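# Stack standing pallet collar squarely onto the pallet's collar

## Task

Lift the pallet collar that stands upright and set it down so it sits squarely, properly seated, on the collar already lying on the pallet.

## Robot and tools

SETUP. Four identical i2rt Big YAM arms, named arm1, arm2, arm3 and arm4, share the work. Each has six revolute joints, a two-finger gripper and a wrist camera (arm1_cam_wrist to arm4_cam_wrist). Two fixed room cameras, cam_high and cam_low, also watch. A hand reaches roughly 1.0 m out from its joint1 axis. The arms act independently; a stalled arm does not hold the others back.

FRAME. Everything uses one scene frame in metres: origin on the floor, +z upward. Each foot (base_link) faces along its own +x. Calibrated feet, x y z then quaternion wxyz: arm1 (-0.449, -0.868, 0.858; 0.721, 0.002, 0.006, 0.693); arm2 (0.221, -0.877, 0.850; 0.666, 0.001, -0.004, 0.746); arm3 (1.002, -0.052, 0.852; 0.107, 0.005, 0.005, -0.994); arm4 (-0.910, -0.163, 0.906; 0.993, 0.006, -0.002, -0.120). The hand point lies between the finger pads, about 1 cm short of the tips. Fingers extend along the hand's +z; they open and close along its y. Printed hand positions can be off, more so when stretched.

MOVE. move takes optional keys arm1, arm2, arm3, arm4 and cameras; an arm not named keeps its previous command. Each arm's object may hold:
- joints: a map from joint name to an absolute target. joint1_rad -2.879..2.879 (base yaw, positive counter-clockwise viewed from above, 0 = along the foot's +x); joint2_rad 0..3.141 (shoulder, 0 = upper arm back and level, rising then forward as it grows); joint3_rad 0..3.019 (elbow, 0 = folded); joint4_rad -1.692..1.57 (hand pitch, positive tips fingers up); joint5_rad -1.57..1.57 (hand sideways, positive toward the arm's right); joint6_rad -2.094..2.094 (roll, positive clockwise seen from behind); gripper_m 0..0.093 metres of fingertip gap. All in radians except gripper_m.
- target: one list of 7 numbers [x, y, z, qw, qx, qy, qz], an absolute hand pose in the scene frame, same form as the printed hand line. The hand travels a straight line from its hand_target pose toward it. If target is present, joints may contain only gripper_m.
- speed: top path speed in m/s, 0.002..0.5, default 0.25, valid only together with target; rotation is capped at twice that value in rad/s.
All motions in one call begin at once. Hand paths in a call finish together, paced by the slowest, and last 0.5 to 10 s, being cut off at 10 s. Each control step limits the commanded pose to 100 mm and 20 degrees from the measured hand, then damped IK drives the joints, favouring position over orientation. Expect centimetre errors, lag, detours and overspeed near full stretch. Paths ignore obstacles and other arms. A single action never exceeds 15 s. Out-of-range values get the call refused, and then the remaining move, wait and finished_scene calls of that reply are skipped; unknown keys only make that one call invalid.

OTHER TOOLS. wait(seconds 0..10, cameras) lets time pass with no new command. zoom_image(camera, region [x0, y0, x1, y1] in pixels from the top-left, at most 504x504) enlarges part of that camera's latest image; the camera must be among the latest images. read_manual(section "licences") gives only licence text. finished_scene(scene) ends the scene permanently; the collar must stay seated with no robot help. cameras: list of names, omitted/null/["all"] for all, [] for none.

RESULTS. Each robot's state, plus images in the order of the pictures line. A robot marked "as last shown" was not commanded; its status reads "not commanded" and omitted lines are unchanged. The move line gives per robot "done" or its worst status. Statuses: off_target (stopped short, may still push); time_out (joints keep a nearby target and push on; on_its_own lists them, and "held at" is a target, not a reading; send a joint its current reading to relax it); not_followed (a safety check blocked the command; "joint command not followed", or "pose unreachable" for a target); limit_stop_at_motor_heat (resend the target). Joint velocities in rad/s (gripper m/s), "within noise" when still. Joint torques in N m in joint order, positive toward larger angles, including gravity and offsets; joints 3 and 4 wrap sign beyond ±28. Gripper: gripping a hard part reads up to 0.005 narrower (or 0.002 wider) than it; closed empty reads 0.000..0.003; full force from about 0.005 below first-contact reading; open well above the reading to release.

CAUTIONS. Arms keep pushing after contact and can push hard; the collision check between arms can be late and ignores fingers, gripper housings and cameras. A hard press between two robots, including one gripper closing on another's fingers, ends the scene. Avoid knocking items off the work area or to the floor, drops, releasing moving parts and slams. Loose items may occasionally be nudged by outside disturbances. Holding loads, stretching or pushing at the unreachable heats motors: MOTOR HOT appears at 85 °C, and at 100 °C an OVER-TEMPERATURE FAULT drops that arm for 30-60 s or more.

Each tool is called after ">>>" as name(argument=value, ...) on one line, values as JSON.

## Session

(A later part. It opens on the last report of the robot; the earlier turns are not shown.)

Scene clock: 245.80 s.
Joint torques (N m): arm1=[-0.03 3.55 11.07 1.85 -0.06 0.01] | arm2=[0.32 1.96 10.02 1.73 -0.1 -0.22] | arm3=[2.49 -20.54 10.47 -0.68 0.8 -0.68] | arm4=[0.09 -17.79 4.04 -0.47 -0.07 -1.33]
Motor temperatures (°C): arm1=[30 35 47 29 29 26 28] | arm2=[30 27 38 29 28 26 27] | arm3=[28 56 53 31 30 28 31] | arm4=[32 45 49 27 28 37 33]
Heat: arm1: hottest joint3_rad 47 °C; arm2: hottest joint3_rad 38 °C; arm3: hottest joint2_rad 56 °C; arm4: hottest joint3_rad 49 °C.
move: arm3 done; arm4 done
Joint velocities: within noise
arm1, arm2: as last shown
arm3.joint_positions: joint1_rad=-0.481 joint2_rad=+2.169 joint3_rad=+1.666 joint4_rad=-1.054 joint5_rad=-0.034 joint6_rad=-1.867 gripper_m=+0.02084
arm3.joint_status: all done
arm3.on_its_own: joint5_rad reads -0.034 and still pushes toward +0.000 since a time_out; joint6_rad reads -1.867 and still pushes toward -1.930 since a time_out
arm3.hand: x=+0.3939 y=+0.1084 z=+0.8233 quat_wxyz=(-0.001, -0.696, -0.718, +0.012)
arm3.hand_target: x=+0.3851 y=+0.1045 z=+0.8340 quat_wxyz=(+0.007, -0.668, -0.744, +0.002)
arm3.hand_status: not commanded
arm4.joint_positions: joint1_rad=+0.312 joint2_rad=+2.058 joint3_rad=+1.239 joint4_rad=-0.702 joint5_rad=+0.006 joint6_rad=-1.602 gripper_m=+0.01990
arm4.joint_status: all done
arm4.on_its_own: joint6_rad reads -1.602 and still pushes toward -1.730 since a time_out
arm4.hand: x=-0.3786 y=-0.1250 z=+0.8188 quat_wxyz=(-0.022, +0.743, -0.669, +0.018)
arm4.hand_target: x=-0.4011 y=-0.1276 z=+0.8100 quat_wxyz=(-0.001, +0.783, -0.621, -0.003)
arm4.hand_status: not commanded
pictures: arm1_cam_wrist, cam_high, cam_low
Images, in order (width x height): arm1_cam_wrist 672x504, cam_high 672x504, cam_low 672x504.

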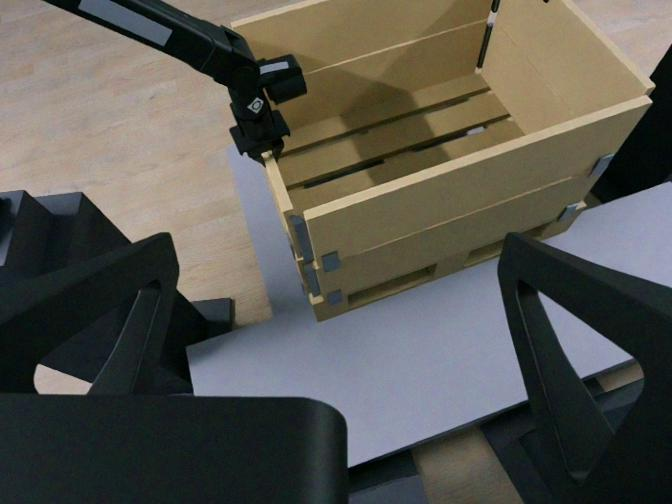

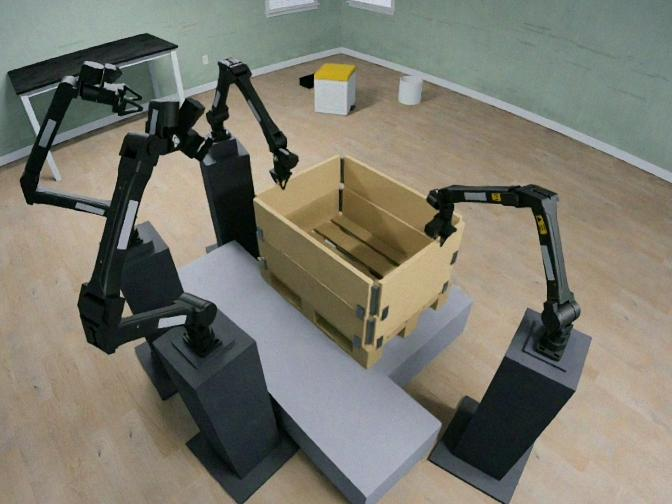

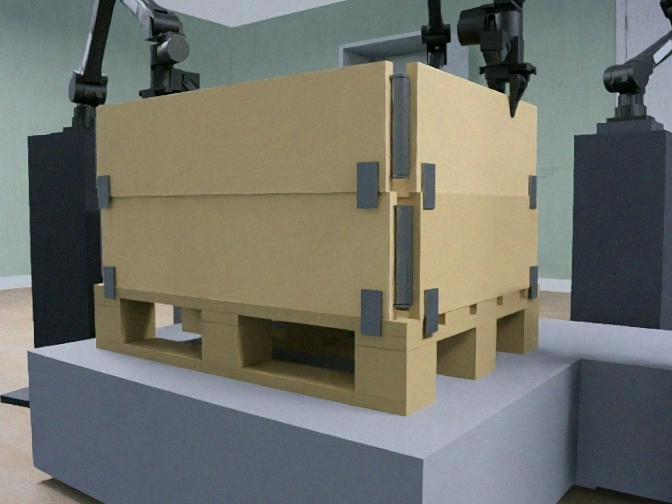

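>>> move(arm3={"joints":{"joint1_rad":-0.435,"joint2_rad":2.13,"joint3_rad":1.74,"joint4_rad":-1.08}}, arm4={"joints":{"joint1_rad":0.275,"joint2_rad":2.03,"joint3_rad":1.19,"joint4_rad":-0.73}}, cameras=["cam_low","cam_high","arm1_cam_wrist"])

>>> zoom_image(camera="cam_low", region=[320, 40, 570, 350])

>>> zoom_image(camera="cam_high", region=[320, 190, 480, 370])

>>> zoom_image(camera="arm1_cam_wrist", region=[260, 130, 660, 330])

Scene clock: 254.27 s.
Joint torques (N m): arm1=[0.03 3.55 11.07 1.85 -0.06 0.01] | arm2=[0.32 1.9 10.02 1.73 -0.09 -0.22] | arm3=[3.25 -23.94 12.72 -0.58 0.54 -0.68] | arm4=[-1.03 -19.49 3 -0.5 0 -1.33]
Motor temperatures (°C): arm1=[30 34 48 29 29 26 28] | arm2=[30 27 38 29 28 26 27] | arm3=[28 54 53 31 30 28 31] | arm4=[32 44 47 27 28 38 33]
Heat: arm1: hottest joint3_rad 48 °C; arm2: hottest joint3_rad 38 °C; arm3: hottest joint2_rad 54 °C; arm4: hottest joint3_rad 47 °C.
move: arm3 done; arm4 done
Joint velocities: within noise
arm1, arm2: as last shown
arm3.joint_positions: joint1_rad=-0.461 joint2_rad=+2.170 joint3_rad=+1.678 joint4_rad=-1.055 joint5_rad=-0.027 joint6_rad=-1.867 gripper_m=+0.02084
arm3.joint_status: all done
arm3.on_its_own: joint6_rad reads -1.867 and still pushes toward -1.930 since a time_out
arm3.hand: x=+0.3867 y=+0.0987 z=+0.8269 quat_wxyz=(+0.004, -0.689, -0.725, +0.011)
arm3.hand_target: x=+0.3596 y=+0.0905 z=+0.8732 quat_wxyz=(+0.042, -0.656, -0.754, +0.021)
arm3.hand_status: not commanded
arm4.joint_positions: joint1_rad=+0.291 joint2_rad=+2.055 joint3_rad=+1.230 joint4_rad=-0.702 joint5_rad=-0.001 joint6_rad=-1.602 gripper_m=+0.01978
arm4.joint_status: all done
arm4.on_its_own: joint6_rad reads -1.602 and still pushes toward -1.730 since a time_out
arm4.hand: x=-0.3819 y=-0.1350 z=+0.8177 quat_wxyz=(-0.023, +0.736, -0.677, +0.013)
arm4.hand_target: x=-0.4041 y=-0.1447 z=+0.8192 quat_wxyz=(-0.007, +0.772, -0.635, -0.001)
arm4.hand_status: not commanded
pictures: arm1_cam_wrist, cam_high, cam_low
Images, in order (width x height): arm1_cam_wrist 672x504, cam_high 672x504, cam_low 672x504.

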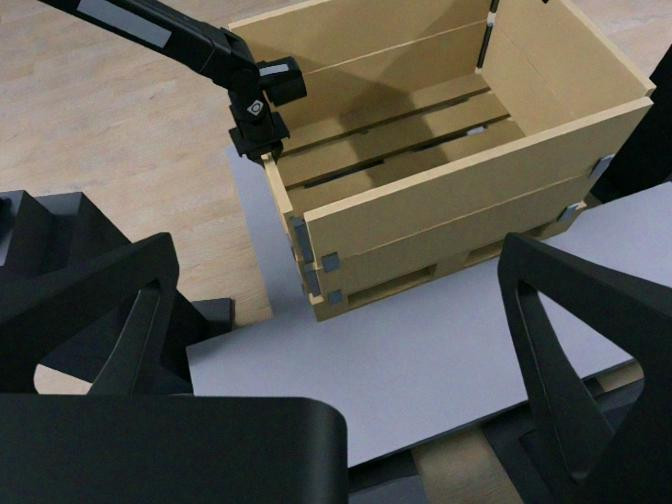

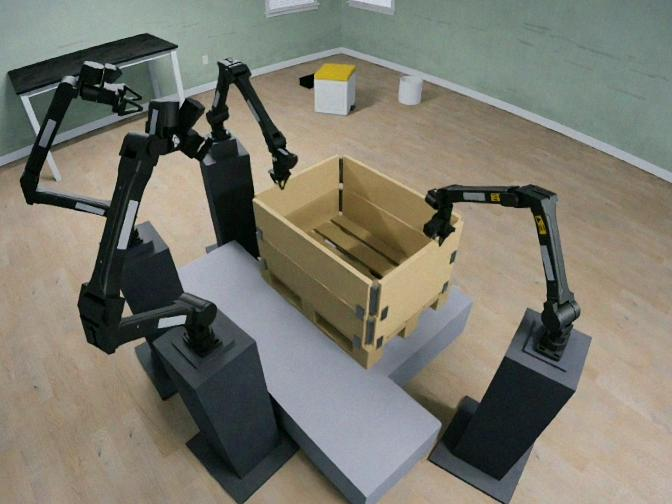

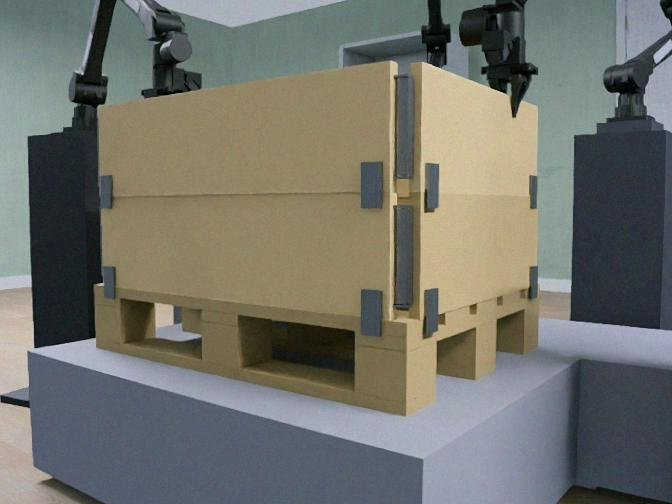

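Scaled by 1.626 (camera's finer frame: 960x720).

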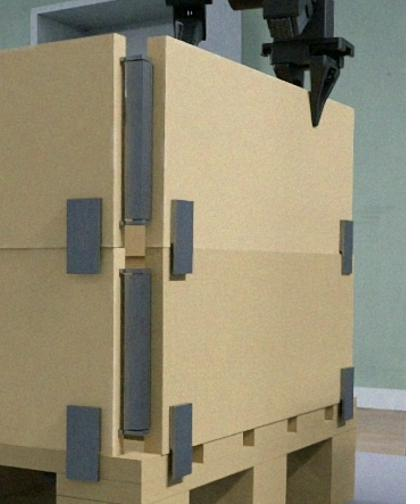

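Scaled by 2.800 (camera's finer frame: 960x720).

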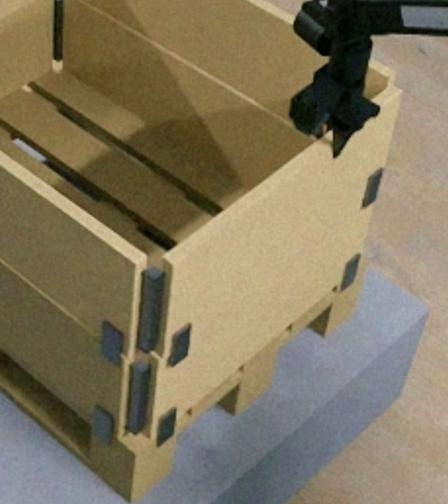

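Scaled by 1.260 (camera's finer frame: 960x720).

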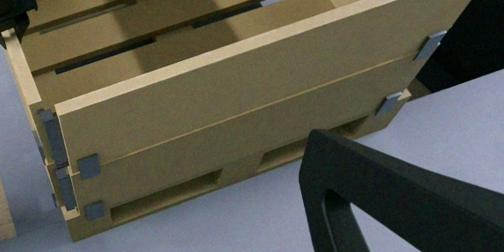

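>>> move(arm3={"joints":{"joint1_rad":-0.458,"joint2_rad":2.10,"joint3_rad":1.69,"joint4_rad":-1.06,"joint5_rad":-0.02,"joint6_rad":-1.85}}, arm4={"joints":{"joint1_rad":0.289,"joint2_rad":2.0,"joint3_rad":1.225,"joint4_rad":-0.705,"joint5_rad":0,"joint6_rad":-1.58}}, cameras=["cam_low"])

>>> move(arm3={"joints":{"gripper_m":0.06}}, arm4={"joints":{"gripper_m":0.07}}, cameras=["cam_low","cam_high","arm3_cam_wrist","arm4_cam_wrist"])

Scene clock: 258.90 s.
Joint torques (N m): arm1=[0.03 3.55 11.07 1.87 -0.06 0.01] | arm2=[0.38 1.9 10.02 1.72 -0.09 -0.22] | arm3=[1.38 -26.64 8.91 0.01 0.13 -0.02] | arm4=[0.21 -21.66 6.12 0.21 -0.01 -0.24]
Motor temperatures (°C): arm1=[30 34 48 29 29 26 28] | arm2=[30 27 38 29 28 26 27] | arm3=[28 54 55 31 30 28 31] | arm4=[32 44 46 27 28 38 33]
Heat: arm1: hottest joint3_rad 48 °C; arm2: hottest joint3_rad 38 °C; arm3: hottest joint3_rad 55 °C; arm4: hottest joint3_rad 46 °C.
move: arm3 done; arm4 done
Joint velocities: within noise
arm1, arm2: as last shown
arm3.joint_positions: joint1_rad=-0.461 joint2_rad=+2.170 joint3_rad=+1.677 joint4_rad=-1.054 joint5_rad=-0.027 joint6_rad=-1.855 gripper_m=+0.02084
arm3.joint_status: all done
arm3.hand: x=+0.3869 y=+0.0986 z=+0.8264 quat_wxyz=(+0.004, -0.693, -0.721, +0.011)
arm3.hand_target: x=+0.3742 y=+0.1004 z=+0.8741 quat_wxyz=(+0.039, -0.693, -0.720, +0.027)
arm3.hand_status: not commanded
arm4.joint_positions: joint1_rad=+0.291 joint2_rad=+2.052 joint3_rad=+1.230 joint4_rad=-0.697 joint5_rad=-0.001 joint6_rad=-1.566 gripper_m=+0.01914
arm4.joint_status: all done
arm4.hand: x=-0.3801 y=-0.1349 z=+0.8193 quat_wxyz=(-0.026, +0.723, -0.690, +0.015)
arm4.hand_target: x=-0.3742 y=-0.1364 z=+0.8445 quat_wxyz=(-0.039, +0.727, -0.685, +0.029)
arm4.hand_status: not commanded
Images, in order (width x height): cam_low 672x504.

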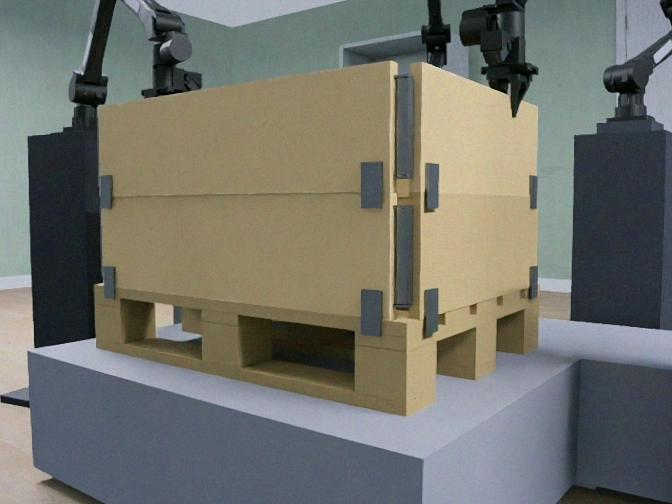

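Scene clock: 259.70 s.
Joint torques (N m): arm1=[0.03 3.6 11.07 1.85 -0.06 0] | arm2=[0.38 1.9 10 1.72 -0.09 -0.22] | arm3=[1.32 -19.72 9.43 0.2 -0.04 -0.02] | arm4=[0.15 -19.43 7.1 0.25 -0.05 -0.21]
Motor temperatures (°C): arm1=[30 34 48 29 29 26 28] | arm2=[30 27 38 29 28 26 27] | arm3=[28 54 54 31 30 28 31] | arm4=[32 44 46 27 28 37 33]
Heat: arm1: hottest joint3_rad 48 °C; arm2: hottest joint3_rad 38 °C; arm3: hottest joint2_rad 54 °C; arm4: hottest joint3_rad 46 °C.
move: arm3 done; arm4 done
Joint velocities: within noise
arm1, arm2: as last shown
arm3.joint_positions: joint1_rad=-0.459 joint2_rad=+2.093 joint3_rad=+1.675 joint4_rad=-1.067 joint5_rad=-0.011 joint6_rad=-1.855 gripper_m=+0.05995
arm3.joint_status: all done
arm3.hand: x=+0.3812 y=+0.1009 z=+0.8728 quat_wxyz=(+0.035, -0.692, -0.721, +0.019)
arm3.hand_target: x=+0.3772 y=+0.1014 z=+0.8740 quat_wxyz=(+0.037, -0.693, -0.720, +0.019)
arm3.hand_status: not commanded
arm4.joint_positions: joint1_rad=+0.290 joint2_rad=+2.021 joint3_rad=+1.220 joint4_rad=-0.709 joint5_rad=+0.010 joint6_rad=-1.569 gripper_m=+0.06991
arm4.joint_status: all done
arm4.hand: x=-0.3816 y=-0.1378 z=+0.8321 quat_wxyz=(-0.025, +0.723, -0.690, +0.022)
arm4.hand_target: x=-0.3768 y=-0.1383 z=+0.8443 quat_wxyz=(-0.031, +0.727, -0.686, +0.029)
arm4.hand_status: not commanded
pictures: arm3_cam_wrist, arm4_cam_wrist, cam_high, cam_low
Images, in order (width x height): arm3_cam_wrist 672x504, arm4_cam_wrist 672x504, cam_high 672x504, cam_low 672x504.

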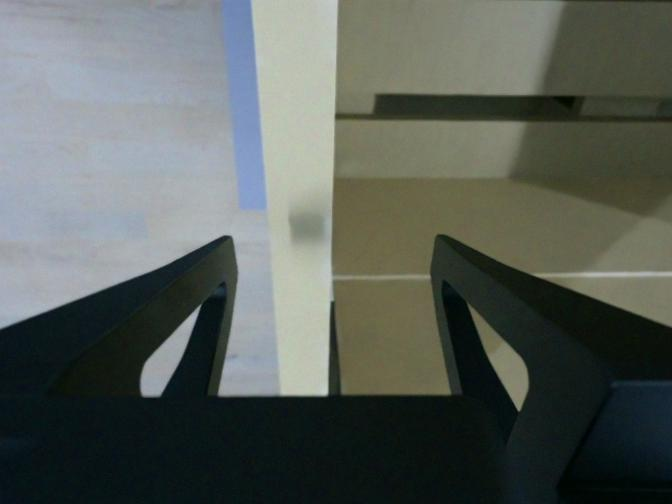

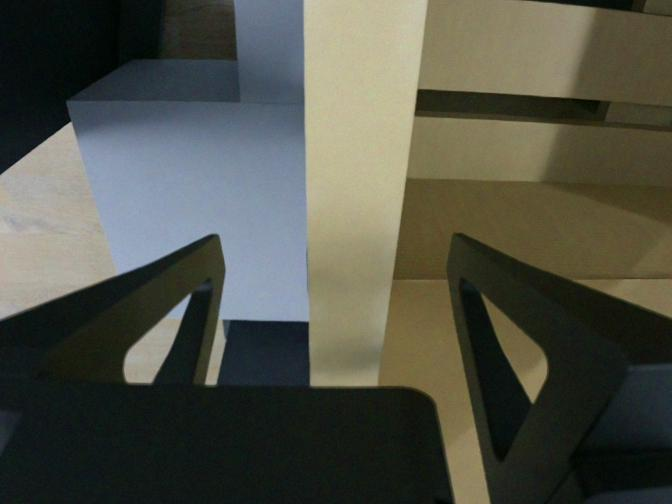

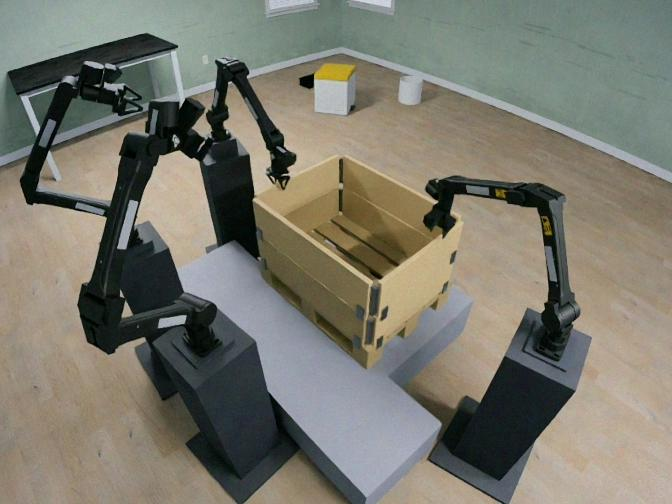

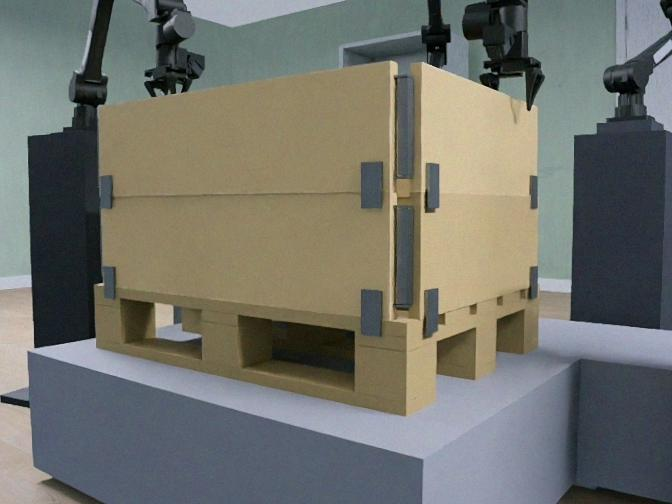

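>>> move(arm3={"target":[0.381,0.101,0.98,0,-0.692,-0.722,0],"speed":0.15}, arm4={"target":[-0.382,-0.138,0.98,0,0.724,-0.69,0],"speed":0.15}, cameras=["cam_low","cam_high","arm1_cam_wrist"])

>>> zoom_image(camera="cam_low", region=[80, 40, 560, 350])

>>> zoom_image(camera="cam_high", region=[240, 160, 480, 370])

>>> zoom_image(camera="arm1_cam_wrist", region=[260, 130, 660, 330])

Scene clock: 265.43 s.
Joint torques (N m): arm1=[-0.03 3.66 11.07 1.87 -0.06 0.01] | arm2=[0.38 1.96 10.02 1.73 -0.09 -0.22] | arm3=[1.03 -20.72 12.34 -0.13 -0.14 -0.12] | arm4=[0.73 -17.9 12.49 -0.1 0.03 -0.08]
Motor temperatures (°C): arm1=[30 34 48 29 29 26 28] | arm2=[30 27 38 29 28 26 27] | arm3=[28 54 54 31 29 28 31] | arm4=[32 44 46 27 28 37 33]
Heat: arm1: hottest joint3_rad 48 °C; arm2: hottest joint3_rad 38 °C; arm3: hottest joint2_rad 54 °C; arm4: hottest joint3_rad 46 °C.
move: arm3 off_target; arm4 off_target
Joint velocities: within noise
arm1.joint_positions: joint1_rad=-0.357 joint2_rad=+0.528 joint3_rad=+1.387 joint4_rad=-1.329 joint5_rad=-0.075 joint6_rad=+0.015 gripper_m=+0.09396
arm1.joint_status: not commanded
arm1.hand: x=-0.3788 y=-0.6786 z=+1.4141 quat_wxyz=(-0.410, +0.482, -0.705, -0.320)
arm1.hand_target: x=-0.3801 y=-0.6818 z=+1.4260 quat_wxyz=(-0.420, +0.479, -0.698, -0.327)
arm1.hand_status: not commanded
arm2.joint_positions: joint1_rad=+0.299 joint2_rad=+0.645 joint3_rad=+1.463 joint4_rad=-1.149 joint5_rad=-0.251 joint6_rad=+0.486 gripper_m=+0.09396
arm2.joint_status: not commanded
arm2.hand: x=+0.0807 y=-0.6700 z=+1.4633 quat_wxyz=(-0.097, +0.604, -0.540, -0.578)
arm2.hand_target: x=+0.0823 y=-0.6737 z=+1.4740 quat_wxyz=(-0.101, +0.600, -0.534, -0.587)
arm2.hand_status: not commanded
arm3.joint_positions: joint1_rad=-0.459 joint2_rad=+2.062 joint3_rad=+1.866 joint4_rad=-1.410 joint5_rad=-0.011 joint6_rad=-1.855 gripper_m=+0.05997
arm3.joint_status: not commanded
arm3.hand: x=+0.3932 y=+0.0968 z=+0.9605 quat_wxyz=(-0.017, -0.693, -0.721, -0.011)
arm3.hand_target: x=+0.3815 y=+0.1009 z=+0.9802 quat_wxyz=(+0.001, -0.692, -0.722, +0.000)
arm3.hand_status: off_target (0.023 m and 2.3 deg from the pose sent, 0.107 m and 4.6 deg at the start)
arm4.joint_positions: joint1_rad=+0.290 joint2_rad=+1.845 joint3_rad=+1.339 joint4_rad=-1.122 joint5_rad=+0.010 joint6_rad=-1.570 gripper_m=+0.06994
arm4.joint_status: not commanded
arm4.hand: x=-0.4012 y=-0.1403 z=+0.9557 quat_wxyz=(+0.018, +0.724, -0.689, -0.018)
arm4.hand_target: x=-0.3830 y=-0.1380 z=+0.9803 quat_wxyz=(-0.001, +0.724, -0.689, +0.000)
arm4.hand_status: off_target (0.031 m and 2.9 deg from the pose sent, 0.148 m and 3.9 deg at the start)
pictures: arm1_cam_wrist, cam_high, cam_low
Images, in order (width x height): arm1_cam_wrist 672x504, cam_high 672x504, cam_low 672x504.

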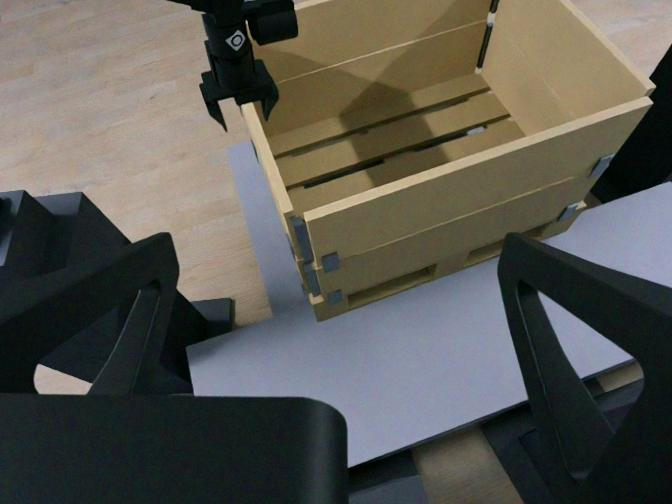

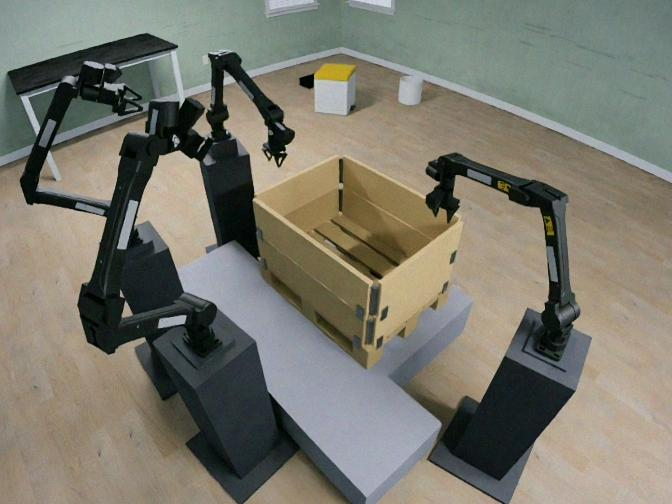

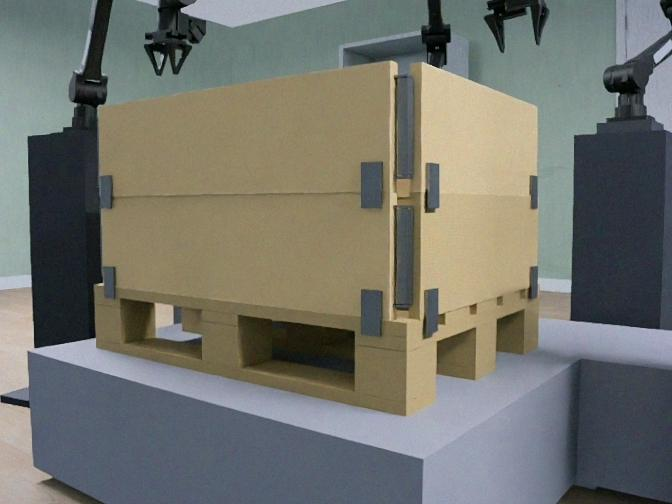

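Scaled by 1.050 (camera's finer frame: 960x720).

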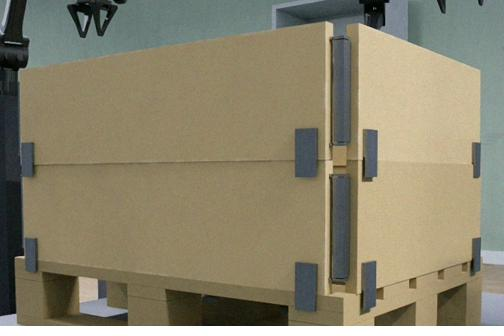

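Scaled by 2.100 (camera's finer frame: 960x720).

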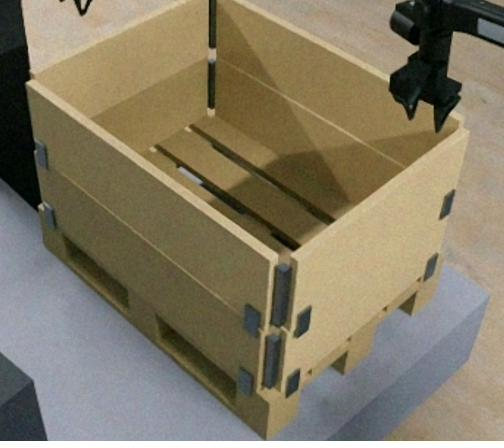

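Scaled by 1.260 (camera's finer frame: 960x720).

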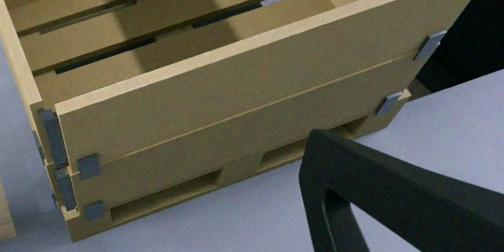

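>>> finished_scene(scene=2)

The scene is finished: the task was done.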